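# Move coaster can onto the turntable's orange spot

## Task

Pick up the can sitting on the coaster and set it upright on the orange mark of the turntable, without disturbing the other cans already standing on the turntable.

## Robot and tools

ROBOT. Two Doosan M1013 arms, left_arm and right_arm, each ending in a Robotiq 140 gripper. The left gripper's fingers can fold at a hinge: only a grip within the outer quarter of each pad (near the fingertips) squeezes as commanded. Deeper grips may hold loosely, drop narrow parts, or crush wide ones, and a fingertip pushed into a surface folds easily, spoiling the next grip. The right gripper's fingers are rigid. A camera stand is bolted behind the arms.

FRAMES. Scene frame: origin at table-top height midway between the nominal bases, +x out over the table, +z up, left_arm toward +y (not image left). Calibrated bases: left_arm at (-0.055, +0.502, 0) m, quat_wxyz (+1.000, 0, 0, -0.006); right_arm at (+0.008, -0.445, 0) m, unrotated. Each arm reports its hand pose, velocities and its wrist camera pose in its own base frame; cam_high and the table use the scene frame. end_effector_position (m) is the point between the closed pads; the gripper's +z points along the fingers, y is the opening direction. Fingertips stick out about 33 mm past that point at gaps up to 40 mm, 9 mm when wide open. Printed hand poses may be off by a few cm.

ROW FORMAT (shared by execute_actions and move). One row is a flat list of 18 numbers, each in [-1, 1], covering both arms even if one stays still: left_arm's 6 joint numbers, then its gripper position, force_limit, speed; then the same 9 for right_arm. Joint order in rows and in every result list: wrist pitch, forearm roll, wrist roll, shoulder, waist, elbow. Joint numbers are offsets, scaled so 1.0 equals 1.553 rad for waist and shoulder, 2.33 rad for elbow, 2.913 rad for forearm roll, wrist pitch and wrist roll. They count from the Joint targets shown when the action (or move) begins, not from the previous row; sending 0 keeps a joint at its target. The elbow's sign is flipped relative to the URDF everywhere. Ranges: elbow -2.792 to 2.792 rad, all others -6.283 to 6.283. Asking a joint more than 0.010 rad beyond its range gets the action refused for both arms. Gripper numbers are absolute, not offsets: position +1 = open 140 mm, pads touch near -0.8, -1 = close until blocked. force_limit sets pad force (about 14 N at -1, 40 N at 0, 58 N at +1 for a slow close); speed sets finger speed (about 30 mm/s at -1, 140 at 0, 250 at +1); fast closes grip much harder. Both start at +1. To leave a gripper alone, resend its last three numbers.

TOOLS.
execute_actions(actions, cameras): actions is a list of actions; each action is a list of up to 15 rows, one per 1/30 s step; a short action repeats its last row. An empty list returns state plus all camera images. cameras: list of names, ["all"], or [].
move(target, speed, blend, stop_force, zero, blocking, cameras): target is one 18-number row or a list of up to 15 rows, all offsets from the same starting Joint targets. Joints interpolate together in joint space, so the hand path curves and nothing is avoided. speed: rad/s of the joint with farthest to travel, 0.01 to 3.92, default 0.5, one value or one per target. blend: rad of corner rounding per target, default 0 (stop). stop_force: 10 to 80 N, ends an arm's path on contact; use low speed; unavailable near singular poses; give every target the same finger numbers. zero (default true) re-zeroes the force reading. blocking=false returns after about 0.5 s (not with stop_force). The result adds a move: line such as done, off_target, moving, held or fault.
wait(seconds 0 to 10). stop() brakes a running move. zoom_image(camera: cam_high, cam_left_wrist or cam_right_wrist; region [x0, y0, x1, y1] pixels, at most 504 by 504). read_manual(section="licences"). finished_scene(scene: current scene number) ends the scene irreversibly; the can must remain in place without help.

RESULTS. Joint targets = what your next offsets count from. Kept back: a result may arrive with 7 steps still to run. object_status: 0 moving, 1 blocked while opening, 2 blocked while closing (grip; check for this), 3 reached position or pads met. position_measured in counts: 3 open, 75 about 100 mm, 139 about 60 mm, 200 about 20 mm, 230 pads touching. To grip harder, raise force_limit and nudge position (-1 to -0.98); to soften, reopen and close slowly. Other lines: joint torques and external joint torques (positive toward larger joint numbers), Flange force along gripper axes (includes held weight), Wrist depth as a 7x7 grid in mm, "joint sent to its limit", "joint command not followed" (clearance check between arms), MOTOR HOT, fault lines. Images: cam_high, cam_left_wrist, cam_right_wrist, each 672x504.

AVOID. A torque fault (load limits: waist and shoulder 306, elbow 144, wrist joints 40.5 N m) or any outside force of 144 N stops the arm for 10 s. Pushing past firm contact with a stiff arm triggers faults. Never let the arms or grippers collide or squeeze each other. Do not drop the can, release it while moving, knock over the turntable cans, slam into fixed objects, or let anything leave the table. Limit wrist torque from off-centre loads, and avoid long stretched or straining holds that overheat motors. Objects may be briefly nudged by outside disturbances.

Each tool is called after "Request:" in YAML: its name, and indented under it one key for each argument.

## Session

Request:
execute_actions:
  actions: []

Scene clock: 0.00 s.
left_arm: end_effector_position=(+0.8314, +0.0565, +0.1304) position_measured=3 object_status=3 end_effector_quat_wxyz=(-0.233, +0.744, -0.270, +0.565) | right_arm: end_effector_position=(+0.5840, +0.0896, +0.3955) position_measured=3 object_status=3 end_effector_quat_wxyz=(-0.124, +0.712, -0.182, +0.667)
Joint names: [wrist pitch, forearm roll, wrist roll, shoulder, waist, elbow]
Joint positions: left_arm=[-0.852 -0.036 2.327 0.434 0.016 -2.244] | right_arm=[-0.629 0.632 1.501 -0.297 0.29 -2.485]
Joint velocities: within noise
Joint torques (N m): no reading
External joint torques (N m): no reading
Flange force (N): no reading
Wrist depth (mm): cam_left_wrist=[2061 2288 - - 2043 1990 1634 / 2221 2630 2434 2383 2288 1733 1421 / - 1271 1536 2359 1891 1495 1300 / - 136 2571 1860 1611 1346 130 / - 1578 1907 1682 1448 229 112 / - 2243 1802 1525 241 206 180 / - 1956 1646 257 216 187 168] | cam_right_wrist=[2538 - - 2479 - - - / - 2801 2054 2370 - - - / 2876 2451 2319 2663 3268 3126 2599 / 3081 132 - 2838 2801 145 1997 / - 2157 3081 2599 2201 1754 100 / 2876 2876 2295 1997 1754 1552 99 / 2157 2054 1828 1739 488 461 -]
Joint targets: left_arm=[-0.852 -0.036 2.327 0.434 0.016 -2.244] | right_arm=[-0.629 0.632 1.501 -0.297 0.290 -2.485]
Tool commands: left_gripper/position=+1.0 left_gripper/force_limit=+1.0 left_gripper/speed=+1.0 right_gripper/position=+1.0 right_gripper/force_limit=+1.0 right_gripper/speed=+1.0

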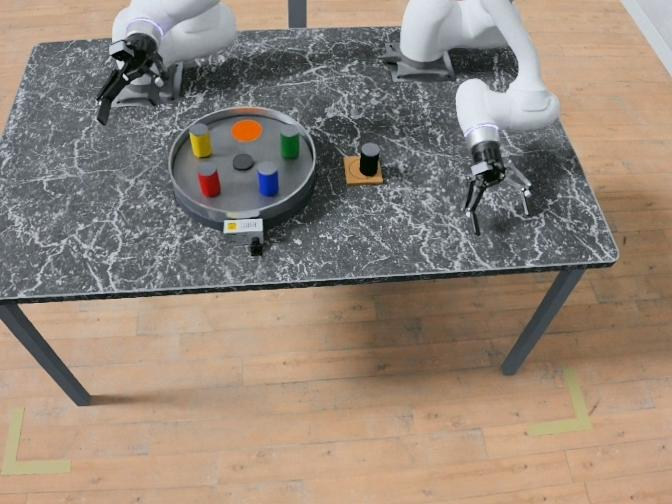

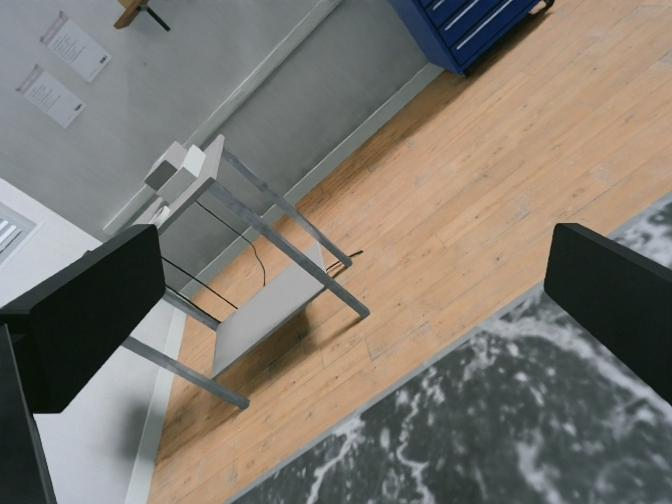

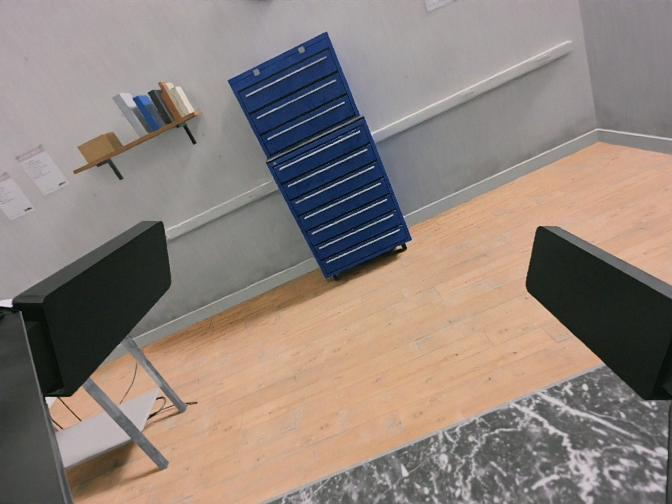

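Request:
zoom_image:
  camera: "cam_high"
  region: [160, 90, 400, 270]

Request:
zoom_image:
  camera: "cam_high"
  region: [330, 130, 410, 190]

Scaled by 2.100 from the camera's 672x504 image, which has a finer 960x720 frame.

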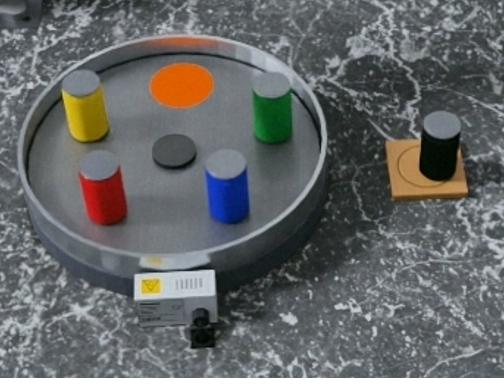

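Scaled by 6.300 from the camera's 672x504 image, which has a finer 960x720 frame.

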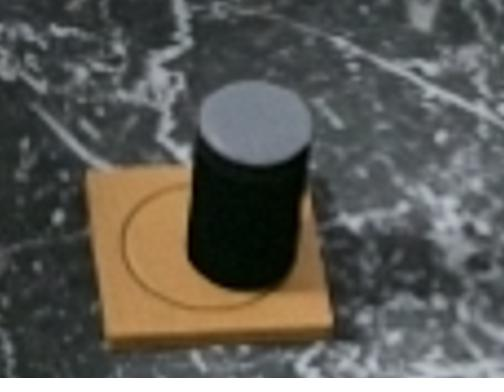

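Request:
zoom_image:
  camera: "cam_high"
  region: [165, 100, 245, 160]

Request:
zoom_image:
  camera: "cam_high"
  region: [240, 100, 320, 160]

Request:
zoom_image:
  camera: "cam_high"
  region: [165, 150, 325, 270]

Scaled by 6.300 from the camera's 672x504 image, which has a finer 960x720 frame.

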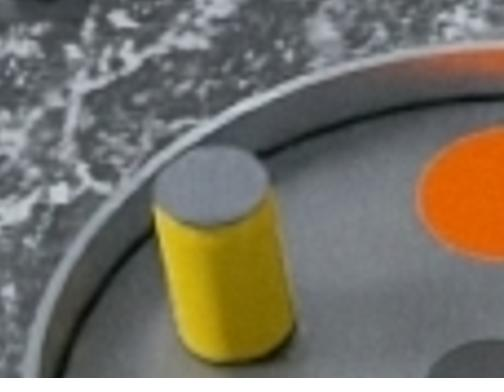

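Scaled by 6.300 from the camera's 672x504 image, which has a finer 960x720 frame.

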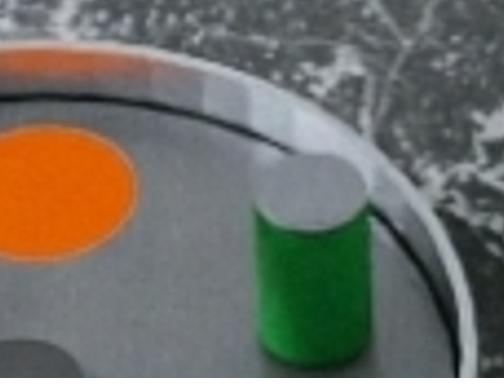

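Scaled by 3.150 from the camera's 672x504 image, which has a finer 960x720 frame.

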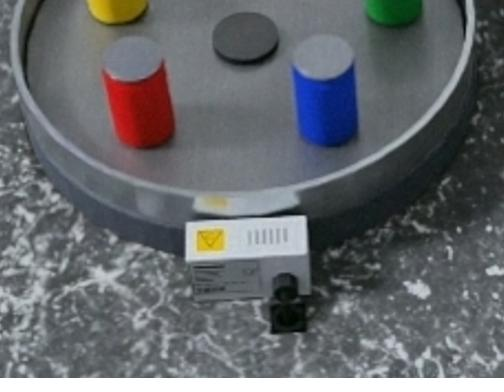

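Request:
move:
  target: [0,0,0,0,0,0,1,1,1,0.6996,-0.2170,0.1370,0.1883,0.1874,0.3210,1,1,1]
  speed: 1.5
  cameras: ["all"]

Scene clock: 11.63 s.
left_arm: end_effector_position=(+0.8314, +0.0565, +0.1304) position_measured=3 object_status=3 end_effector_quat_wxyz=(-0.233, +0.744, -0.270, +0.565) | right_arm: end_effector_position=(+0.4403, +0.3302, +0.3503) position_measured=3 object_status=3 end_effector_quat_wxyz=(+0.000, +0.992, +0.126, +0.001)
Joint names: [wrist pitch, forearm roll, wrist roll, shoulder, waist, elbow]
Joint positions: left_arm=[-0.852 -0.036 2.327 0.434 0.016 -2.244] | right_arm=[1.408 0 1.9 -0.005 0.581 -1.737]
Joint torques (N m): left_arm=[-2.43 1.74 -0.06 -64.23 -1.68 21.08] | right_arm=[0.06 4.29 -0.1 -43.35 1.07 41.49]
External joint torques (N m): left_arm=[-0.25 0.23 0.03 -1.56 1.75 0.45] | right_arm=[-0.11 -0.09 0.1 2.51 -1.07 -0.31]
Flange force (N): left_arm=[-1.0 -4.4 -1.3] | right_arm=[3.9 0.3 1.3]
Wrist depth (mm): cam_left_wrist=[1646 - - - 2138 1939 1611 / 2724 - - - 2288 1747 1421 / 2080 1536 1439 2359 1891 1495 1278 / 2243 146 2757 1907 1600 1338 130 / - 146 1907 1670 1448 229 112 / - 2158 1802 1536 243 206 179 / - 1907 1646 258 216 187 168] | cam_right_wrist=[415 390 380 382 384 387 442 / 416 403 404 407 401 390 463 / - 429 427 429 430 425 500 / 503 141 447 460 449 155 518 / - 115 464 481 559 - 100 / - - - 594 602 - 95 / - 670 625 642 606 625 -]
Joint targets: left_arm=[-0.852 -0.036 2.327 0.434 0.016 -2.244] | right_arm=[1.409 0.000 1.900 -0.005 0.581 -1.737]
move: done
camera_calibration:
cam_right_wrist: T_world_to_cam=[[0.256403, -0.966471, 0.0138101, 0.207577], [-0.911607, -0.237049, 0.335828, 0.370923], [-0.321294, -0.0986965, -0.941822, 0.650961], [0, 0, 0, 1]] pos_world=[0.494063, 0.352791, 0.485657]

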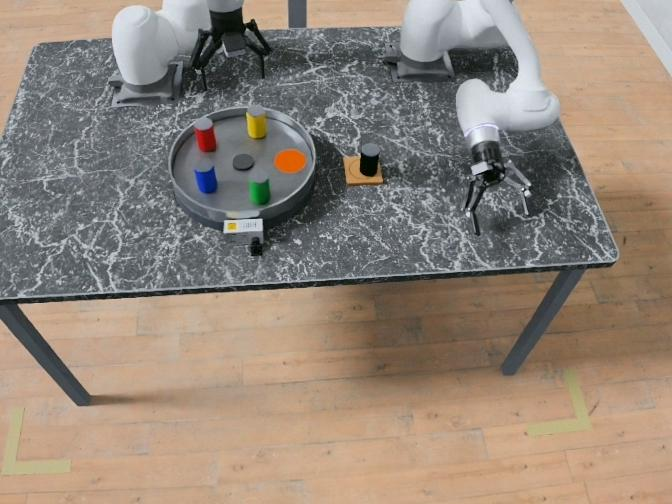

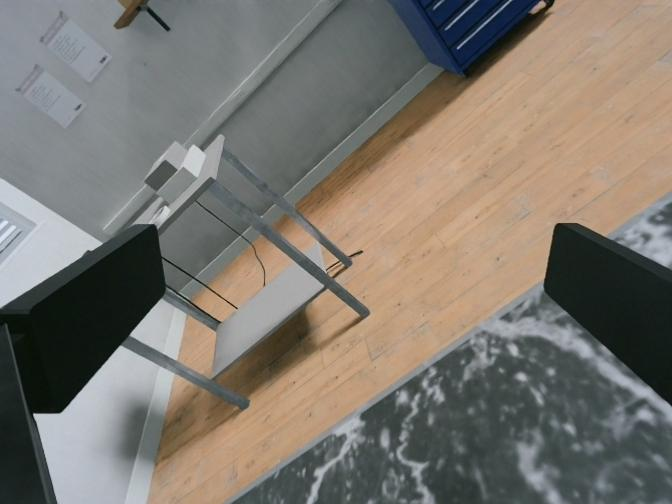

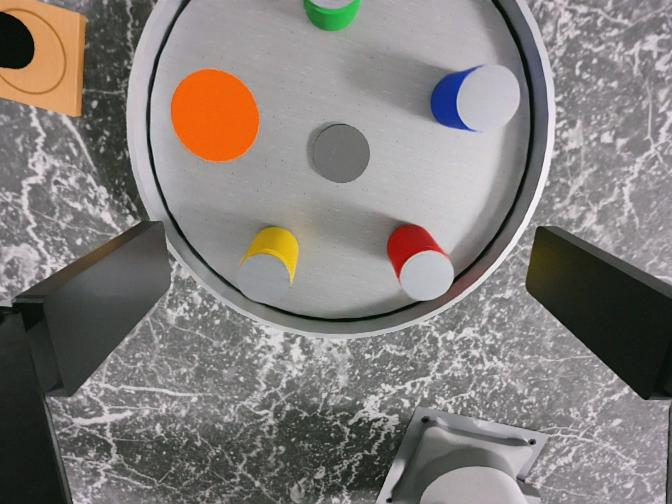

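Request:
wait:
  seconds: 0.5
  cameras: ["cam_right_wrist"]

Request:
wait:
  seconds: 1.5
  cameras: ["cam_right_wrist"]

Request:
wait:
  seconds: 3
  cameras: ["cam_right_wrist"]

Scene clock: 12.87 s.
left_arm: end_effector_position=(+0.8314, +0.0565, +0.1304) position_measured=3 object_status=3 end_effector_quat_wxyz=(-0.233, +0.744, -0.270, +0.565) | right_arm: end_effector_position=(+0.4403, +0.3302, +0.3503) position_measured=3 object_status=3 end_effector_quat_wxyz=(+0.000, +0.992, +0.126, +0.001)
Joint names: [wrist pitch, forearm roll, wrist roll, shoulder, waist, elbow]
Joint positions: left_arm=[-0.852 -0.036 2.327 0.434 0.016 -2.244] | right_arm=[1.409 0 1.9 -0.005 0.581 -1.737]
Joint torques (N m): left_arm=[-2.43 1.73 0.01 -64.31 -1.82 20.86] | right_arm=[0.07 4.27 -0.09 -43.26 1.22 41.65]
External joint torques (N m): left_arm=[-0.22 0.23 -0.04 -1.01 1.7 0.53] | right_arm=[-0.13 -0.06 0.09 2.62 -1.31 -0.36]
Flange force (N): left_arm=[-1.6 -3.9 -0.4] | right_arm=[4.1 0.7 1.5]
Wrist depth (mm): cam_left_wrist=[2043 - - 2265 1990 1972 1646 / 1972 2138 2200 2487 2265 1760 1395 / - 1257 1378 2335 1875 1486 1264 / - 135 2660 1907 1578 1354 130 / - 146 1891 1670 1412 229 112 / - 2138 1816 1515 242 206 179 / - 2025 1658 257 216 187 168] | cam_right_wrist=[415 378 380 381 357 366 - / 443 397 404 405 409 405 462 / 471 421 418 432 425 440 - / 500 132 458 454 463 155 - / - 113 486 478 475 - 100 / - 571 - 611 - - 99 / - - - 656 597 618 -]
Joint targets: left_arm=[-0.852 -0.036 2.327 0.434 0.016 -2.244] | right_arm=[1.409 0.000 1.900 -0.005 0.581 -1.737]
Tool commands: left_gripper/position=+1.0 left_gripper/force_limit=+1.0 left_gripper/speed=+1.0 right_gripper/position=+1.0 right_gripper/force_limit=+1.0 right_gripper/speed=+1.0
wait: 0.50 s; at rest from the start
camera_calibration:
cam_right_wrist: T_world_to_cam=[[0.256434, -0.966462, 0.0139009, 0.207514], [-0.911599, -0.237047, 0.33585, 0.370908], [-0.321291, -0.0987955, -0.941813, 0.650989], [0, 0, 0, 1]] pos_world=[0.494063, 0.352792, 0.485656]
Images, in order (width x height): cam_right_wrist 672x504.

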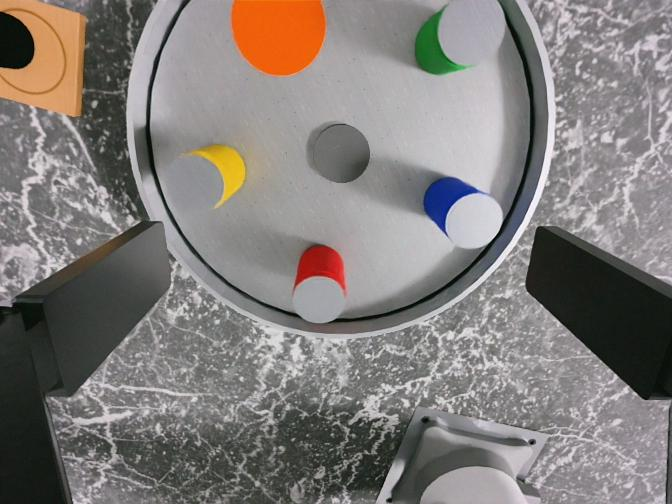

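Scene clock: 14.37 s.
left_arm: end_effector_position=(+0.8314, +0.0565, +0.1304) position_measured=3 object_status=3 end_effector_quat_wxyz=(-0.233, +0.744, -0.270, +0.565) | right_arm: end_effector_position=(+0.4403, +0.3302, +0.3503) position_measured=3 object_status=3 end_effector_quat_wxyz=(+0.000, +0.992, +0.126, +0.001)
Joint names: [wrist pitch, forearm roll, wrist roll, shoulder, waist, elbow]
Joint positions: left_arm=[-0.852 -0.036 2.327 0.434 0.016 -2.244] | right_arm=[1.409 0 1.9 -0.005 0.581 -1.737]
Joint torques (N m): left_arm=[-2.43 1.75 -0.04 -64.33 -2.01 21.1] | right_arm=[0.08 4.31 -0.07 -43.48 1.16 41.69]
External joint torques (N m): left_arm=[-0.24 0.18 0.01 -1.18 2.34 0.33] | right_arm=[-0.14 -0.1 0.06 2.93 -1.16 -0.49]
Flange force (N): left_arm=[-2.2 -4.7 -1.0] | right_arm=[4.3 0.4 1.8]
Wrist depth (mm): cam_left_wrist=[2099 - - 2460 2043 1939 1611 / 2265 - 2571 - 2265 1707 1370 / - 1378 1354 2487 1891 1505 1250 / - 136 2487 1860 1634 1362 130 / - 145 1923 1695 1430 229 112 / - 2025 1830 1556 242 206 179 / 1733 1830 1682 256 216 187 168] | cam_right_wrist=[416 380 306 382 383 383 - / 420 398 403 404 407 402 - / 511 429 419 431 426 360 - / 497 132 461 452 464 145 - / - 114 497 478 553 - 100 / - 589 - - - 602 99 / - 620 - - 601 585 -]
Joint targets: left_arm=[-0.852 -0.036 2.327 0.434 0.016 -2.244] | right_arm=[1.409 0.000 1.900 -0.005 0.581 -1.737]
Tool commands: left_gripper/position=+1.0 left_gripper/force_limit=+1.0 left_gripper/speed=+1.0 right_gripper/position=+1.0 right_gripper/force_limit=+1.0 right_gripper/speed=+1.0
wait: 1.50 s; at rest by 0.17 s
camera_calibration:
cam_right_wrist: T_world_to_cam=[[0.256434, -0.966462, 0.0139009, 0.207514], [-0.911599, -0.237047, 0.33585, 0.370908], [-0.321291, -0.0987955, -0.941813, 0.650989], [0, 0, 0, 1]] pos_world=[0.494063, 0.352792, 0.485656]
Images, in order (width x height): cam_right_wrist 672x504.

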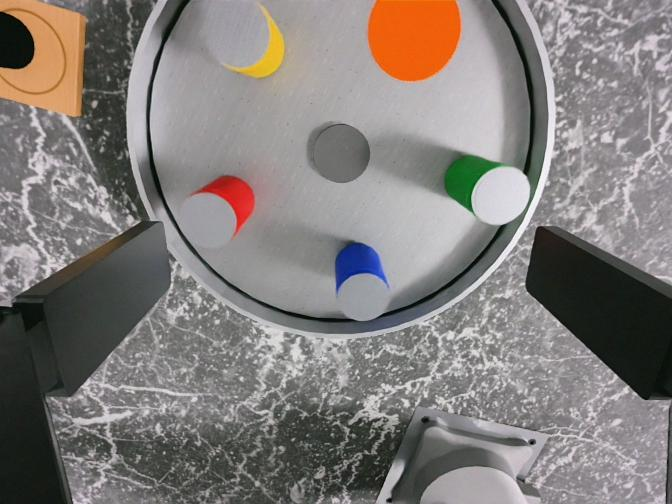

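Scene clock: 17.37 s.
left_arm: end_effector_position=(+0.8314, +0.0565, +0.1304) position_measured=3 object_status=3 end_effector_quat_wxyz=(-0.233, +0.744, -0.270, +0.565) | right_arm: end_effector_position=(+0.4403, +0.3302, +0.3503) position_measured=3 object_status=3 end_effector_quat_wxyz=(+0.000, +0.992, +0.126, +0.001)
Joint names: [wrist pitch, forearm roll, wrist roll, shoulder, waist, elbow]
Joint positions: left_arm=[-0.852 -0.036 2.327 0.434 0.016 -2.244] | right_arm=[1.409 0 1.9 -0.005 0.581 -1.737]
Joint torques (N m): left_arm=[-2.46 1.71 0.03 -64.29 -1.74 21.03] | right_arm=[0.09 4.32 -0.09 -43.46 1.47 41.55]
External joint torques (N m): left_arm=[-0.2 0.24 -0.06 -1.14 1.96 0.37] | right_arm=[-0.13 -0.11 0.09 2.55 -1.49 -0.31]
Flange force (N): left_arm=[-1.8 -4.4 -0.9] | right_arm=[4.2 1.0 1.4]
Wrist depth (mm): cam_left_wrist=[2200 2158 2179 2200 2118 2007 1600 / 2692 - 2896 2460 2243 1733 1412 / - 1315 1370 2460 1845 1486 1278 / - 135 2860 1907 1600 1315 130 / - 1546 1956 1695 1448 229 112 / 1830 2158 1830 1536 242 206 179 / - 1787 1658 257 216 187 168] | cam_right_wrist=[413 380 382 382 384 382 - / 438 393 396 404 402 396 - / 475 431 429 431 431 423 - / - 132 448 461 463 145 516 / - 114 474 477 475 - 100 / - - - 625 - - 95 / - 650 - - 602 616 -]
Joint targets: left_arm=[-0.852 -0.036 2.327 0.434 0.016 -2.244] | right_arm=[1.409 0.000 1.900 -0.005 0.581 -1.737]
Tool commands: left_gripper/position=+1.0 left_gripper/force_limit=+1.0 left_gripper/speed=+1.0 right_gripper/position=+1.0 right_gripper/force_limit=+1.0 right_gripper/speed=+1.0
wait: 3.00 s; at rest by 0.17 s
camera_calibration:
cam_right_wrist: T_world_to_cam=[[0.256434, -0.966462, 0.0139009, 0.207514], [-0.911599, -0.237047, 0.33585, 0.370908], [-0.321291, -0.0987955, -0.941813, 0.650989], [0, 0, 0, 1]] pos_world=[0.494063, 0.352792, 0.485656]
Images, in order (width x height): cam_right_wrist 672x504.

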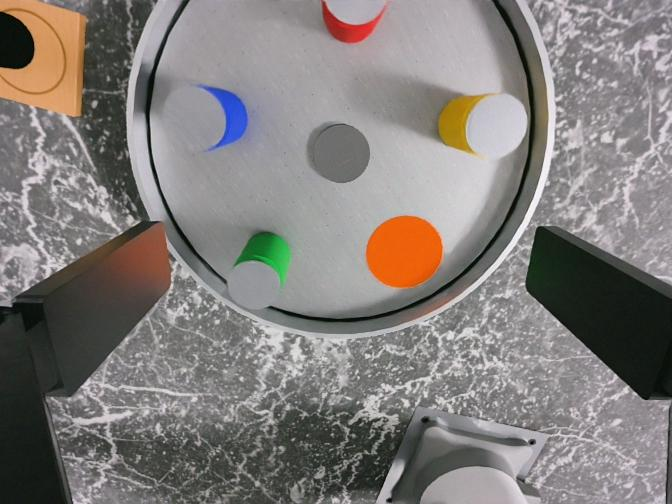

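Request:
move:
  target: [0,0,0,0,0,0,1,1,1,-0.0532,0,0.2063,0.3463,0.2249,0.1641,0.36,-0.5,0]
  speed: 1.0
  cameras: ["cam_high","cam_right_wrist"]

Scene clock: 31.67 s.
left_arm: end_effector_position=(+0.8314, +0.0565, +0.1304) position_measured=3 object_status=3 end_effector_quat_wxyz=(-0.233, +0.744, -0.270, +0.565) | right_arm: end_effector_position=(+0.4784, +0.6994, +0.1799) position_measured=84 object_status=3 end_effector_quat_wxyz=(+0.000, +1.000, +0.000, +0.000)
Joint names: [wrist pitch, forearm roll, wrist roll, shoulder, waist, elbow]
Joint positions: left_arm=[-0.852 -0.036 2.327 0.434 0.016 -2.244] | right_arm=[1.254 0 2.501 0.533 0.93 -1.354]
Joint torques (N m): left_arm=[-2.45 1.71 0 -64.06 -1.67 20.92] | right_arm=[-0.05 4.13 -0.1 -93.35 1.2 40.15]
External joint torques (N m): left_arm=[-0.2 0.27 -0.04 -1.2 1.41 0.57] | right_arm=[0 -0.07 0.1 1.05 -0.94 -0.28]
Flange force (N): left_arm=[-1.0 -3.8 -0.6] | right_arm=[1.3 -0.2 0.8]
Wrist depth (mm): cam_left_wrist=[2434 2335 - - 2061 2025 1623 / 2043 2408 2158 2460 2221 1720 1404 / - 1354 1495 2514 1891 1486 1271 / - 135 2692 1891 1646 1338 130 / - 146 1907 1658 1421 229 112 / - 2138 1816 1486 242 206 179 / 1695 1956 1658 258 216 187 168] | cam_right_wrist=[273 275 278 276 282 273 271 / - - 291 293 295 299 252 / 307 309 - 294 305 309 257 / 331 323 150 225 316 139 272 / - 90 351 - - 109 88 / - 59 382 399 392 - 64 / - - 418 404 418 - -]
Joint targets: left_arm=[-0.852 -0.036 2.327 0.434 0.016 -2.244] | right_arm=[1.254 0.000 2.501 0.533 0.930 -1.354]
move: done
camera_calibration:
cam_right_wrist: T_world_to_cam=[[0.00781148, -0.999878, 0.0135019, 0.699278], [-0.941735, -0.00281541, 0.336343, 0.400816], [-0.336264, -0.0153426, -0.941643, 0.487985], [0, 0, 0, 1]] pos_world=[0.536091, 0.707808, 0.315254]
Images, in order (width x height): cam_high 672x504, cam_right_wrist 672x504.

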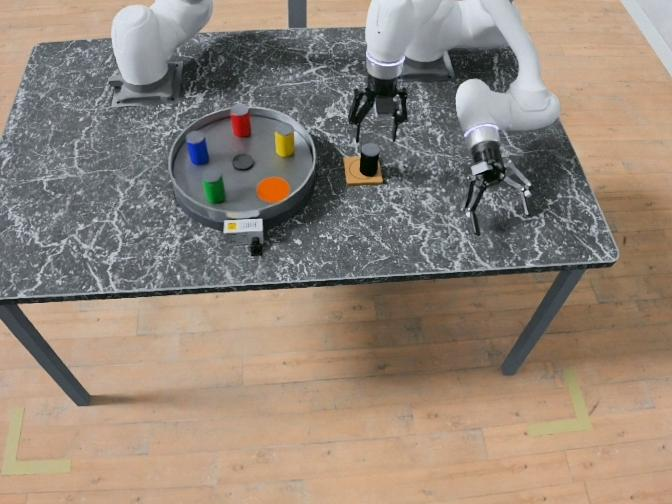

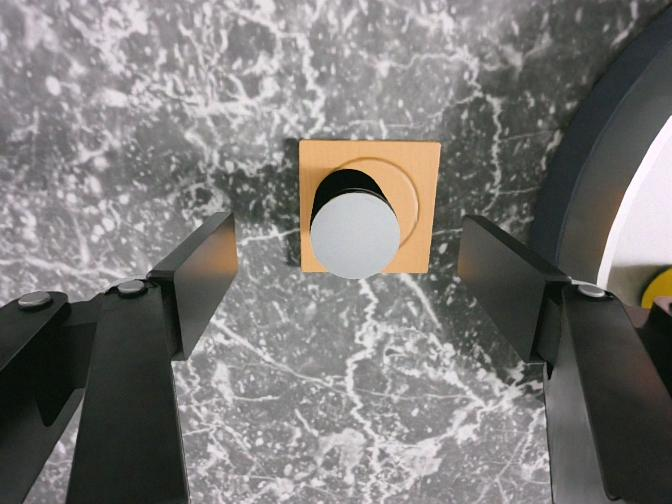

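Request:
move:
  target: [0,0,0,0,0,0,1,1,1,-0.06293,0,0.0022,0.0353,0.00413,-0.05516,0.36,-0.5,0]
  speed: 0.3
  cameras: ["cam_right_wrist"]

Request:
move:
  target: [0,0,0,0,0,0,1,1,1,0,0,0,0,0,0,-1,-0.1,-1]
  cameras: ["cam_right_wrist"]

Scene clock: 36.40 s.
left_arm: end_effector_position=(+0.8314, +0.0565, +0.1304) position_measured=3 object_status=3 end_effector_quat_wxyz=(-0.233, +0.744, -0.270, +0.565) | right_arm: end_effector_position=(+0.4668, +0.6929, +0.0678) position_measured=84 object_status=3 end_effector_quat_wxyz=(+0.000, +1.000, +0.000, +0.000)
Joint names: [wrist pitch, forearm roll, wrist roll, shoulder, waist, elbow]
Joint positions: left_arm=[-0.852 -0.036 2.327 0.434 0.016 -2.244] | right_arm=[1.07 0 2.507 0.588 0.937 -1.483]
Joint torques (N m): left_arm=[-2.46 1.72 -0.06 -64.52 -1.66 20.99] | right_arm=[0.09 3.8 -0.07 -94.84 1.19 37.39]
External joint torques (N m): left_arm=[-0.2 0.25 0.03 -1.07 1.73 0.55] | right_arm=[-0.13 -0.06 0.07 0.63 -1.24 -0.53]
Flange force (N): left_arm=[-1.5 -4.0 -0.5] | right_arm=[0.8 1.3 1.1]
Wrist depth (mm): cam_left_wrist=[2043 1907 - 2408 2043 1923 1623 / 2138 - 2757 2408 2200 1760 1387 / - 1495 1448 2487 1845 1476 1264 / 2200 135 2600 1939 1611 1362 130 / - 1611 1875 1695 1448 229 112 / - 2243 1816 1525 242 206 179 / - 1891 1634 258 217 187 168] | cam_right_wrist=[175 175 176 176 178 178 179 / 185 186 186 185 185 188 189 / 197 197 196 182 187 200 198 / 210 205 150 108 152 139 196 / - 90 119 112 115 109 88 / - 59 245 246 246 - 64 / - - - 270 - - -]
Joint targets: left_arm=[-0.852 -0.036 2.327 0.434 0.016 -2.244] | right_arm=[1.070 0.000 2.507 0.588 0.937 -1.483]
move: done
camera_calibration:
cam_right_wrist: T_world_to_cam=[[0.00797518, -0.999875, 0.0136534, 0.694266], [-0.941671, -0.00291571, 0.336522, 0.427612], [-0.33644, -0.0155408, -0.941577, 0.378549], [0, 0, 0, 1]] pos_world=[0.524492, 0.701309, 0.203053]
Images, in order (width x height): cam_right_wrist 672x504.

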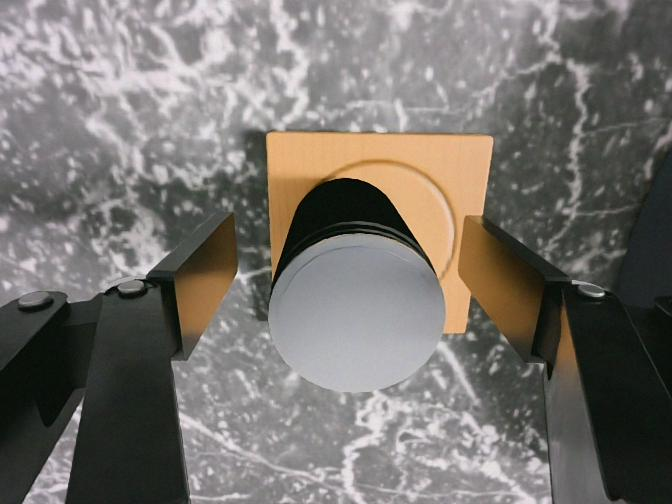

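Scene clock: 38.03 s.
left_arm: end_effector_position=(+0.8314, +0.0565, +0.1304) position_measured=3 object_status=3 end_effector_quat_wxyz=(-0.233, +0.744, -0.270, +0.565) | right_arm: end_effector_position=(+0.4668, +0.6929, +0.0677) position_measured=151 object_status=0 end_effector_quat_wxyz=(+0.000, +1.000, +0.000, +0.000)
Joint names: [wrist pitch, forearm roll, wrist roll, shoulder, waist, elbow]
Joint positions: left_arm=[-0.852 -0.036 2.327 0.434 0.016 -2.244] | right_arm=[1.07 0 2.507 0.588 0.937 -1.483]
Joint torques (N m): left_arm=[-2.44 1.74 0.02 -64.37 -1.78 20.95] | right_arm=[0 3.79 -0.07 -88.26 1.59 33.67]
External joint torques (N m): left_arm=[-0.22 0.21 -0.05 -1.19 1.84 0.46] | right_arm=[-0.04 -0.07 0.07 -5.68 -2.18 3.07]
Flange force (N): left_arm=[-1.6 -4.2 -0.8] | right_arm=[1.7 2.1 -6.6]
Wrist depth (mm): cam_left_wrist=[1760 2265 2408 2061 2099 1990 1611 / 2542 - - - 2311 1733 1395 / - 2383 1600 2542 1860 1515 1264 / 2359 135 2571 1907 1589 1354 130 / - 1546 1923 1682 1457 229 112 / 1923 2158 1860 1505 242 205 179 / - 1891 1611 256 217 187 168] | cam_right_wrist=[175 175 176 179 177 178 178 / 184 185 186 185 186 188 189 / - 198 196 182 187 200 200 / 210 207 116 108 117 214 209 / - 92 91 112 113 93 198 / - - 62 245 - 64 69 / - - - 256 - - 69]
Joint targets: left_arm=[-0.852 -0.036 2.327 0.434 0.016 -2.244] | right_arm=[1.070 0.000 2.507 0.588 0.937 -1.483]
move: done
camera_calibration:
cam_right_wrist: T_world_to_cam=[[0.00797518, -0.999875, 0.0136534, 0.694266], [-0.941671, -0.00291571, 0.336522, 0.427612], [-0.33644, -0.0155408, -0.941577, 0.378549], [0, 0, 0, 1]] pos_world=[0.524492, 0.701309, 0.203053]
Images, in order (width x height): cam_right_wrist 672x504.

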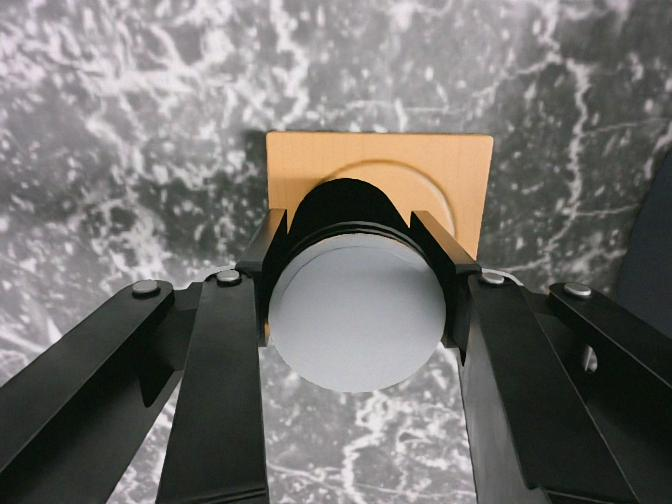

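Request:
move:
  target:
    - [0,0,0,0,0,0,1,1,1,0.04837,0,0,-0.0401,0,0.0338,-1,-0.1,-1]
    - [0,0,0,0,0,0,1,1,1,0.042,0,-0.0662,-0.2419,-0.1242,-0.1087,-1,-0.1,-1]
  speed: 0.5
  blend: [0.05,0]
  cameras: ["cam_right_wrist","cam_high"]

Request:
wait:
  seconds: 2
  cameras: ["cam_right_wrist"]

Request:
wait:
  seconds: 2.5
  cameras: ["cam_right_wrist"]

Request:
wait:
  seconds: 2.5
  cameras: ["cam_right_wrist"]

Scene clock: 44.00 s.
left_arm: end_effector_position=(+0.8314, +0.0565, +0.1304) position_measured=3 object_status=3 end_effector_quat_wxyz=(-0.233, +0.744, -0.270, +0.565) | right_arm: end_effector_position=(+0.4554, +0.4659, +0.2199) position_measured=151 object_status=2 end_effector_quat_wxyz=(+0.000, +1.000, +0.000, +0.000)
Joint names: [wrist pitch, forearm roll, wrist roll, shoulder, waist, elbow]
Joint positions: left_arm=[-0.852 -0.036 2.327 0.434 0.016 -2.244] | right_arm=[1.193 0 2.314 0.213 0.744 -1.736]
Joint torques (N m): left_arm=[-2.47 1.66 -0.03 -64.54 -1.69 21.06] | right_arm=[0.09 4.02 -0.09 -62.68 1.7 40.21]
External joint torques (N m): left_arm=[-0.19 0.29 0 -0.92 1.78 0.41] | right_arm=[-0.14 -0.04 0.09 1.99 -1.76 -1.17]
Flange force (N): left_arm=[-1.9 -4.0 -0.5] | right_arm=[2.2 1.4 2.8]
Wrist depth (mm): cam_left_wrist=[2288 2158 - - 2043 1990 1623 / 2061 2335 2007 2790 2265 1760 1395 / - 1421 1264 2383 1875 1505 1285 / - 135 2630 1907 1611 1362 130 / - 1556 1923 1682 1421 228 112 / - 1956 1816 1515 242 206 179 / - 1891 1670 257 217 187 168] | cam_right_wrist=[- - 309 264 267 267 268 / 321 324 287 203 275 282 284 / 336 341 297 206 300 296 301 / - 373 116 108 117 321 322 / - 92 91 113 113 93 336 / - - 57 119 - 64 69 / - - - - - - 69]
Joint targets: left_arm=[-0.852 -0.036 2.327 0.434 0.016 -2.244] | right_arm=[1.193 0.000 2.314 0.212 0.744 -1.736]
move: done
camera_calibration:
cam_right_wrist: T_world_to_cam=[[0.00788054, -0.999875, 0.0136887, 0.465343], [-0.941704, -0.00281617, 0.336432, 0.365091], [-0.336352, -0.015542, -0.941608, 0.514494], [0, 0, 0, 1]] pos_world=[0.513192, 0.474309, 0.355253]
Images, in order (width x height): cam_high 672x504, cam_right_wrist 672x504.

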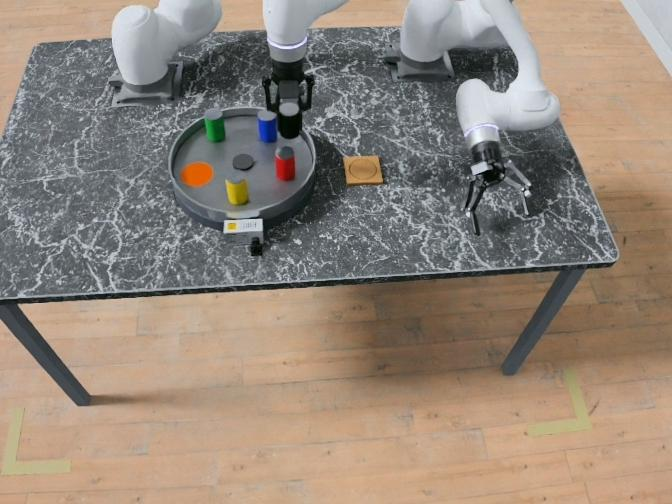

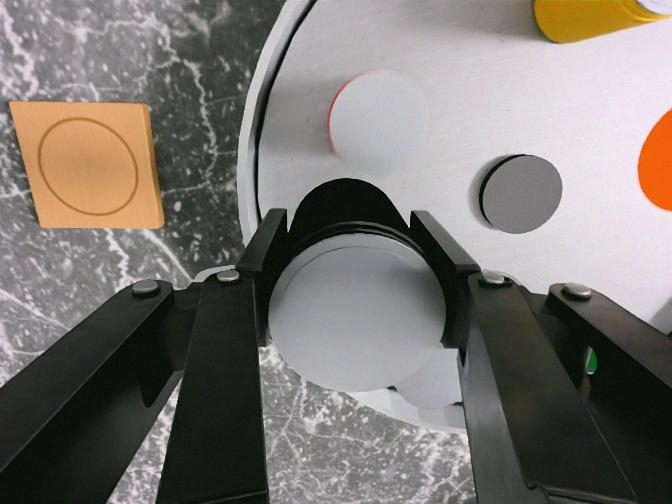

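Scene clock: 46.00 s.
left_arm: end_effector_position=(+0.8314, +0.0565, +0.1304) position_measured=3 object_status=3 end_effector_quat_wxyz=(-0.233, +0.744, -0.270, +0.565) | right_arm: end_effector_position=(+0.4554, +0.4658, +0.2200) position_measured=151 object_status=2 end_effector_quat_wxyz=(+0.000, +1.000, +0.000, +0.000)
Joint names: [wrist pitch, forearm roll, wrist roll, shoulder, waist, elbow]
Joint positions: left_arm=[-0.852 -0.036 2.327 0.434 0.016 -2.244] | right_arm=[1.193 0 2.314 0.212 0.744 -1.736]
Joint torques (N m): left_arm=[-2.45 1.75 -0.02 -64.6 -1.65 20.99] | right_arm=[0.11 4.04 -0.07 -63.61 1.27 40.24]
External joint torques (N m): left_arm=[-0.2 0.21 -0.01 -0.69 1.53 0.38] | right_arm=[-0.15 -0.07 0.07 2.78 -1.25 -1.19]
Flange force (N): left_arm=[-1.7 -3.2 -0.3] | right_arm=[2.6 0.0 3.4]
Wrist depth (mm): cam_left_wrist=[2288 2724 - 2487 2025 1990 1611 / 1646 2158 2311 2460 2359 1733 1421 / - 1467 1404 2434 1860 1505 1271 / - 136 2860 1875 1589 1354 130 / - 1515 1990 1682 1412 229 112 / - 2179 1774 1505 242 206 180 / - 1875 1670 257 217 188 168] | cam_right_wrist=[310 310 307 265 266 268 249 / 320 324 283 274 275 282 284 / 339 342 302 205 299 298 303 / 370 367 115 108 117 320 322 / - 92 91 113 113 93 338 / - - 59 433 - 64 69 / - - - 469 - - 69]
Joint targets: left_arm=[-0.852 -0.036 2.327 0.434 0.016 -2.244] | right_arm=[1.193 0.000 2.314 0.212 0.744 -1.736]
Tool commands: left_gripper/position=+1.0 left_gripper/force_limit=+1.0 left_gripper/speed=+1.0 right_gripper/position=-1.0 right_gripper/force_limit=-0.1 right_gripper/speed=-1.0
wait: 2.00 s; at rest by 0.17 s
camera_calibration:
cam_right_wrist: T_world_to_cam=[[0.00778588, -0.999876, 0.013724, 0.465278], [-0.941736, -0.00271662, 0.336342, 0.365092], [-0.336263, -0.0155431, -0.94164, 0.514459], [0, 0, 0, 1]] pos_world=[0.513191, 0.474209, 0.355254]
Images, in order (width x height): cam_right_wrist 672x504.

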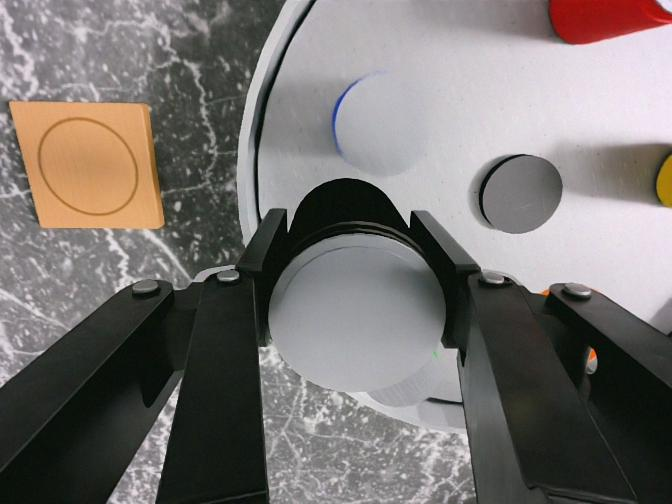

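Scene clock: 48.50 s.
left_arm: end_effector_position=(+0.8314, +0.0565, +0.1304) position_measured=3 object_status=3 end_effector_quat_wxyz=(-0.233, +0.744, -0.270, +0.565) | right_arm: end_effector_position=(+0.4554, +0.4658, +0.2200) position_measured=151 object_status=2 end_effector_quat_wxyz=(+0.000, +1.000, +0.000, +0.000)
Joint names: [wrist pitch, forearm roll, wrist roll, shoulder, waist, elbow]
Joint positions: left_arm=[-0.852 -0.036 2.327 0.434 0.016 -2.244] | right_arm=[1.193 0 2.314 0.212 0.744 -1.736]
Joint torques (N m): left_arm=[-2.41 1.72 -0.02 -64.36 -1.48 21] | right_arm=[0.06 4.02 -0.06 -63.57 1.62 40.09]
External joint torques (N m): left_arm=[-0.26 0.26 -0.02 -1.33 1.37 0.55] | right_arm=[-0.1 -0.08 0.06 2.73 -1.7 -1.25]
Flange force (N): left_arm=[-0.9 -3.7 -0.9] | right_arm=[2.9 0.6 3.3]
Wrist depth (mm): cam_left_wrist=[2179 2061 - - 2080 1956 1611 / 2200 2434 - - 2158 1733 1387 / - 1362 1467 2408 1830 1515 1278 / - 136 2600 1845 1589 1362 130 / - 1515 1891 1658 1412 229 112 / - 2080 1802 1546 243 206 180 / - 1907 1634 256 216 187 168] | cam_right_wrist=[305 310 303 265 190 268 253 / 319 326 321 281 283 283 284 / 340 339 293 290 300 297 303 / 371 371 116 108 117 321 318 / - 92 91 112 113 93 337 / - - 57 334 - 64 69 / - - - - - - 69]
Joint targets: left_arm=[-0.852 -0.036 2.327 0.434 0.016 -2.244] | right_arm=[1.193 0.000 2.314 0.212 0.744 -1.736]
Tool commands: left_gripper/position=+1.0 left_gripper/force_limit=+1.0 left_gripper/speed=+1.0 right_gripper/position=-1.0 right_gripper/force_limit=-0.1 right_gripper/speed=-1.0
wait: 2.50 s; at rest by 0.17 s
camera_calibration:
cam_right_wrist: T_world_to_cam=[[0.00778588, -0.999876, 0.013724, 0.465278], [-0.941736, -0.00271662, 0.336342, 0.365092], [-0.336263, -0.0155431, -0.94164, 0.514459], [0, 0, 0, 1]] pos_world=[0.513191, 0.474209, 0.355254]
Images, in order (width x height): cam_right_wrist 672x504.

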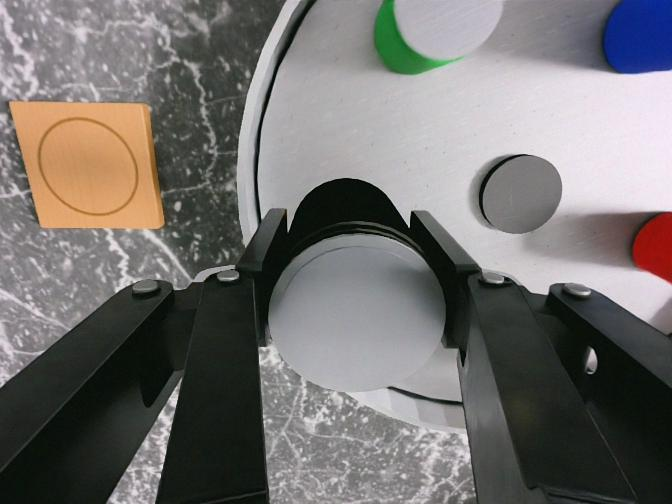

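Scene clock: 51.00 s.
left_arm: end_effector_position=(+0.8314, +0.0565, +0.1304) position_measured=3 object_status=3 end_effector_quat_wxyz=(-0.233, +0.744, -0.270, +0.565) | right_arm: end_effector_position=(+0.4554, +0.4658, +0.2200) position_measured=151 object_status=2 end_effector_quat_wxyz=(+0.000, +1.000, +0.000, +0.000)
Joint names: [wrist pitch, forearm roll, wrist roll, shoulder, waist, elbow]
Joint positions: left_arm=[-0.852 -0.036 2.327 0.434 0.016 -2.244] | right_arm=[1.193 0 2.314 0.212 0.744 -1.736]
Joint torques (N m): left_arm=[-2.42 1.76 -0.01 -64.51 -1.97 20.93] | right_arm=[0.12 4.03 -0.09 -63.4 1.02 40.17]
External joint torques (N m): left_arm=[-0.24 0.2 -0.02 -0.86 2.01 0.58] | right_arm=[-0.16 -0.06 0.09 2.33 -0.82 -1.16]
Flange force (N): left_arm=[-2.1 -4.1 -0.1] | right_arm=[1.7 -0.1 3.1]
Wrist depth (mm): cam_left_wrist=[2200 - 2335 3365 2061 1990 1600 / 2408 - 2043 - 2288 1733 1412 / 2542 1404 2487 2460 1907 1486 1257 / 2099 135 2896 1956 1567 1354 130 / - 1546 1923 1695 1430 229 112 / - 2179 1830 1536 242 206 179 / - 1830 1634 256 216 187 167] | cam_right_wrist=[- - 302 266 267 267 267 / 321 319 282 280 281 283 285 / 337 342 297 208 297 295 302 / - 373 116 108 117 321 319 / - 92 91 113 113 93 271 / - - 57 120 - 64 69 / - - - 478 - - 69]
Joint targets: left_arm=[-0.852 -0.036 2.327 0.434 0.016 -2.244] | right_arm=[1.193 0.000 2.314 0.212 0.744 -1.736]
Tool commands: left_gripper/position=+1.0 left_gripper/force_limit=+1.0 left_gripper/speed=+1.0 right_gripper/position=-1.0 right_gripper/force_limit=-0.1 right_gripper/speed=-1.0
wait: 2.50 s; at rest by 0.17 s
camera_calibration:
cam_right_wrist: T_world_to_cam=[[0.00778588, -0.999876, 0.013724, 0.465278], [-0.941736, -0.00271662, 0.336342, 0.365092], [-0.336263, -0.0155431, -0.94164, 0.514459], [0, 0, 0, 1]] pos_world=[0.513191, 0.474209, 0.355254]
Images, in order (width x height): cam_right_wrist 672x504.

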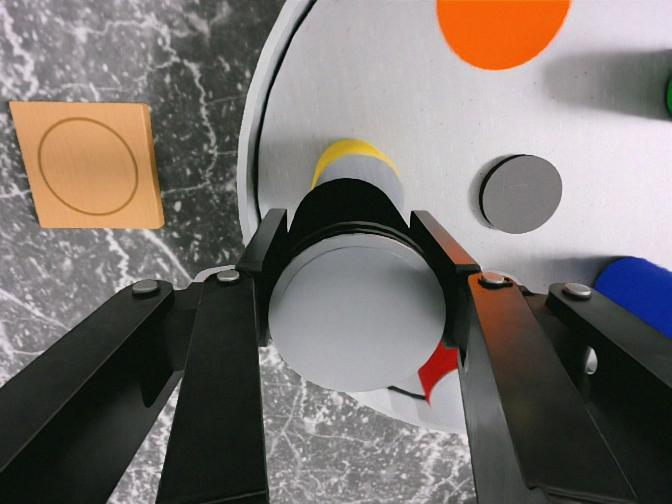

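Request:
wait:
  seconds: 0

Request:
move:
  target: [0,0,0,0,0,0,1,1,1,0.06546,0,0,-0.04743,0.0002,0.05025,-1,-0.1,-1]
  speed: 0.3

Request:
move:
  target: [0,0,0,0,0,0,1,1,1,-0.06546,0,0,0.04743,-0.0002,-0.05025,-1,-0.1,-1]
  speed: 0.3

Request:
wait:
  seconds: 0

Scene clock: 54.53 s.
left_arm: end_effector_position=(+0.8314, +0.0565, +0.1304) position_measured=3 object_status=3 end_effector_quat_wxyz=(-0.233, +0.744, -0.270, +0.565) | right_arm: end_effector_position=(+0.4554, +0.4658, +0.2200) position_measured=151 object_status=2 end_effector_quat_wxyz=(+0.000, +1.000, +0.000, +0.000)
Joint names: [wrist pitch, forearm roll, wrist roll, shoulder, waist, elbow]
Joint positions: left_arm=[-0.852 -0.036 2.327 0.434 0.016 -2.244] | right_arm=[1.193 0 2.314 0.212 0.744 -1.736]
Joint torques (N m): left_arm=[-2.41 1.71 -0.01 -64.26 -1.53 20.99] | right_arm=[0.11 4.09 -0.04 -63.77 1.35 40.23]
External joint torques (N m): left_arm=[-0.24 0.24 -0.02 -1.15 1.48 0.42] | right_arm=[-0.15 -0.15 0.04 3.4 -1.46 -1.45]
Flange force (N): left_arm=[-1.2 -3.6 -0.8] | right_arm=[3.1 -0.1 4.0]
Wrist depth (mm): cam_left_wrist=[2061 2179 - - 2061 2007 1600 / 2025 - - - 2335 1720 1404 / - 1515 1536 2434 1891 1467 1264 / 2311 146 2692 1939 1623 1362 130 / - 146 1956 1707 1457 229 112 / - 2158 1816 1536 242 206 179 / - 1956 1623 256 217 187 168] | cam_right_wrist=[- 314 306 265 265 256 267 / 323 327 285 281 283 283 283 / 335 343 298 292 299 295 303 / 372 368 116 108 117 321 322 / - 92 91 112 113 93 337 / - - 59 344 - 64 69 / - - - - - - 69]
Joint targets: left_arm=[-0.852 -0.036 2.327 0.434 0.016 -2.244] | right_arm=[1.193 0.000 2.314 0.212 0.744 -1.736]
Tool commands: left_gripper/position=+1.0 left_gripper/force_limit=+1.0 left_gripper/speed=+1.0 right_gripper/position=-1.0 right_gripper/force_limit=-0.1 right_gripper/speed=-1.0

Scene clock: 55.50 s.
left_arm: end_effector_position=(+0.8314, +0.0565, +0.1304) position_measured=3 object_status=3 end_effector_quat_wxyz=(-0.233, +0.744, -0.270, +0.565) | right_arm: end_effector_position=(+0.4440, +0.4556, +0.3302) position_measured=151 object_status=2 end_effector_quat_wxyz=(+0.000, +1.000, +0.000, +0.000)
Joint names: [wrist pitch, forearm roll, wrist roll, shoulder, waist, elbow]
Joint positions: left_arm=[-0.852 -0.036 2.327 0.434 0.016 -2.244] | right_arm=[1.383 0 2.314 0.139 0.744 -1.619]
Joint torques (N m): left_arm=[-2.44 1.77 -0.03 -64.63 -1.56 21.1] | right_arm=[0.07 4.25 -0.09 -58.47 1.5 42.54]
External joint torques (N m): left_arm=[-0.22 0.2 0 -0.87 1.44 0.35] | right_arm=[-0.12 -0.06 0.09 3.08 -1.34 -1.42]
Flange force (N): left_arm=[-1.4 -3.2 -0.6] | right_arm=[2.9 -0.2 3.2]
Wrist depth (mm): cam_left_wrist=[2099 - - - 2080 2007 1611 / 2335 - - - 2179 1747 1404 / - 1448 1707 2571 1891 1525 1264 / - 135 2571 1875 1634 1338 130 / - 1578 1875 1695 1430 229 112 / - 1682 1860 1578 242 206 179 / 1747 1891 1658 257 216 187 168] | cam_right_wrist=[- 416 400 359 364 350 367 / - 425 425 386 386 388 389 / - 442 394 399 406 412 348 / 476 481 115 108 117 440 428 / - 92 91 113 113 93 - / - - 57 569 - 64 69 / - - - 629 - - 69]
Joint targets: left_arm=[-0.852 -0.036 2.327 0.434 0.016 -2.244] | right_arm=[1.383 0.000 2.314 0.139 0.744 -1.619]
move: done

Scene clock: 56.47 s.
left_arm: end_effector_position=(+0.8314, +0.0565, +0.1304) position_measured=3 object_status=3 end_effector_quat_wxyz=(-0.233, +0.744, -0.270, +0.565) | right_arm: end_effector_position=(+0.4555, +0.4658, +0.2200) position_measured=151 object_status=2 end_effector_quat_wxyz=(+0.000, +1.000, +0.000, +0.000)
Joint names: [wrist pitch, forearm roll, wrist roll, shoulder, waist, elbow]
Joint positions: left_arm=[-0.852 -0.036 2.327 0.434 0.016 -2.244] | right_arm=[1.193 0 2.314 0.212 0.744 -1.736]
Joint torques (N m): left_arm=[-2.41 1.72 0.02 -64.14 -1.53 21.09] | right_arm=[0.08 4.01 -0.09 -63.57 1.35 39.78]
External joint torques (N m): left_arm=[-0.24 0.24 -0.05 -1.2 1.47 0.34] | right_arm=[-0.12 -0.05 0.09 2.94 -1.28 -0.91]
Flange force (N): left_arm=[-1.2 -3.6 -1.0] | right_arm=[3.1 -0.6 3.1]
Wrist depth (mm): cam_left_wrist=[2007 2311 - - 2080 1990 1611 / 2434 2243 2460 - 2200 1733 1421 / - 1257 1486 2460 1860 1505 1250 / - 135 2692 1907 1578 1362 130 / - 136 1907 1695 1430 229 112 / - 2158 1787 1567 242 205 179 / - 1972 1634 257 216 187 168] | cam_right_wrist=[313 314 300 266 263 197 267 / 321 325 287 281 282 283 283 / 341 342 297 286 299 298 303 / 369 369 116 108 117 322 318 / - 92 91 113 113 93 273 / - - 57 120 - 64 69 / - - - - - - 69]
Joint targets: left_arm=[-0.852 -0.036 2.327 0.434 0.016 -2.244] | right_arm=[1.193 0.000 2.314 0.212 0.744 -1.736]
move: done

Scene clock: 56.47 s.
left_arm: end_effector_position=(+0.8314, +0.0565, +0.1304) position_measured=3 object_status=3 end_effector_quat_wxyz=(-0.233, +0.744, -0.270, +0.565) | right_arm: end_effector_position=(+0.4555, +0.4658, +0.2200) position_measured=151 object_status=2 end_effector_quat_wxyz=(+0.000, +1.000, +0.000, +0.000)
Joint names: [wrist pitch, forearm roll, wrist roll, shoulder, waist, elbow]
Joint positions: left_arm=[-0.852 -0.036 2.327 0.434 0.016 -2.244] | right_arm=[1.193 0 2.314 0.212 0.744 -1.736]
Joint torques (N m): left_arm=[-2.41 1.72 0.02 -64.14 -1.53 21.09] | right_arm=[0.08 4.01 -0.09 -63.57 1.35 39.78]
External joint torques (N m): left_arm=[-0.24 0.24 -0.05 -1.2 1.47 0.34] | right_arm=[-0.12 -0.05 0.09 2.94 -1.28 -0.91]
Flange force (N): left_arm=[-1.2 -3.6 -1.0] | right_arm=[3.1 -0.6 3.1]
Wrist depth (mm): cam_left_wrist=[2007 2311 - - 2080 1990 1611 / 2434 2243 2460 - 2200 1733 1421 / - 1257 1486 2460 1860 1505 1250 / - 135 2692 1907 1578 1362 130 / - 136 1907 1695 1430 229 112 / - 2158 1787 1567 242 205 179 / - 1972 1634 257 216 187 168] | cam_right_wrist=[313 314 300 266 263 197 267 / 321 325 287 281 282 283 283 / 341 342 297 286 299 298 303 / 369 369 116 108 117 322 318 / - 92 91 113 113 93 273 / - - 57 120 - 64 69 / - - - - - - 69]
Joint targets: left_arm=[-0.852 -0.036 2.327 0.434 0.016 -2.244] | right_arm=[1.193 0.000 2.314 0.212 0.744 -1.736]
Tool commands: left_gripper/position=+1.0 left_gripper/force_limit=+1.0 left_gripper/speed=+1.0 right_gripper/position=-1.0 right_gripper/force_limit=-0.1 right_gripper/speed=-1.0

Request:
wait:
  seconds: 0

Scene clock: 58.10 s.
left_arm: end_effector_position=(+0.8314, +0.0565, +0.1304) position_measured=3 object_status=3 end_effector_quat_wxyz=(-0.233, +0.744, -0.270, +0.565) | right_arm: end_effector_position=(+0.4554, +0.4658, +0.2200) position_measured=151 object_status=2 end_effector_quat_wxyz=(+0.000, +1.000, +0.000, +0.000)
Joint names: [wrist pitch, forearm roll, wrist roll, shoulder, waist, elbow]
Joint positions: left_arm=[-0.852 -0.036 2.327 0.434 0.016 -2.244] | right_arm=[1.193 0 2.314 0.212 0.744 -1.736]
Joint torques (N m): left_arm=[-2.4 1.69 0.02 -64.5 -1.6 21.13] | right_arm=[0.08 4.07 -0.11 -63.51 1.13 40.14]
External joint torques (N m): left_arm=[-0.26 0.29 -0.06 -1.06 1.46 0.41] | right_arm=[-0.11 -0.12 0.11 2.69 -0.86 -1.41]
Flange force (N): left_arm=[-1.5 -3.6 -0.7] | right_arm=[1.7 -0.1 3.5]
Wrist depth (mm): cam_left_wrist=[2460 2288 2138 - 1990 1956 1634 / 2243 - 2158 2408 2179 1760 1421 / 2200 1412 1682 2335 1923 1515 1271 / 2221 136 2757 1907 1611 1323 130 / - 146 1875 1682 1430 229 112 / - 2099 1787 1546 242 206 179 / 1733 1907 1646 257 217 188 168] | cam_right_wrist=[309 314 - 267 257 267 262 / 320 320 285 280 282 283 285 / 339 340 296 290 300 296 302 / - 351 116 108 117 320 316 / - 92 91 113 113 93 309 / - - 57 120 - 64 69 / - - - 475 - - 69]
Joint targets: left_arm=[-0.852 -0.036 2.327 0.434 0.016 -2.244] | right_arm=[1.193 0.000 2.314 0.212 0.744 -1.736]
Tool commands: left_gripper/position=+1.0 left_gripper/force_limit=+1.0 left_gripper/speed=+1.0 right_gripper/position=-1.0 right_gripper/force_limit=-0.1 right_gripper/speed=-1.0


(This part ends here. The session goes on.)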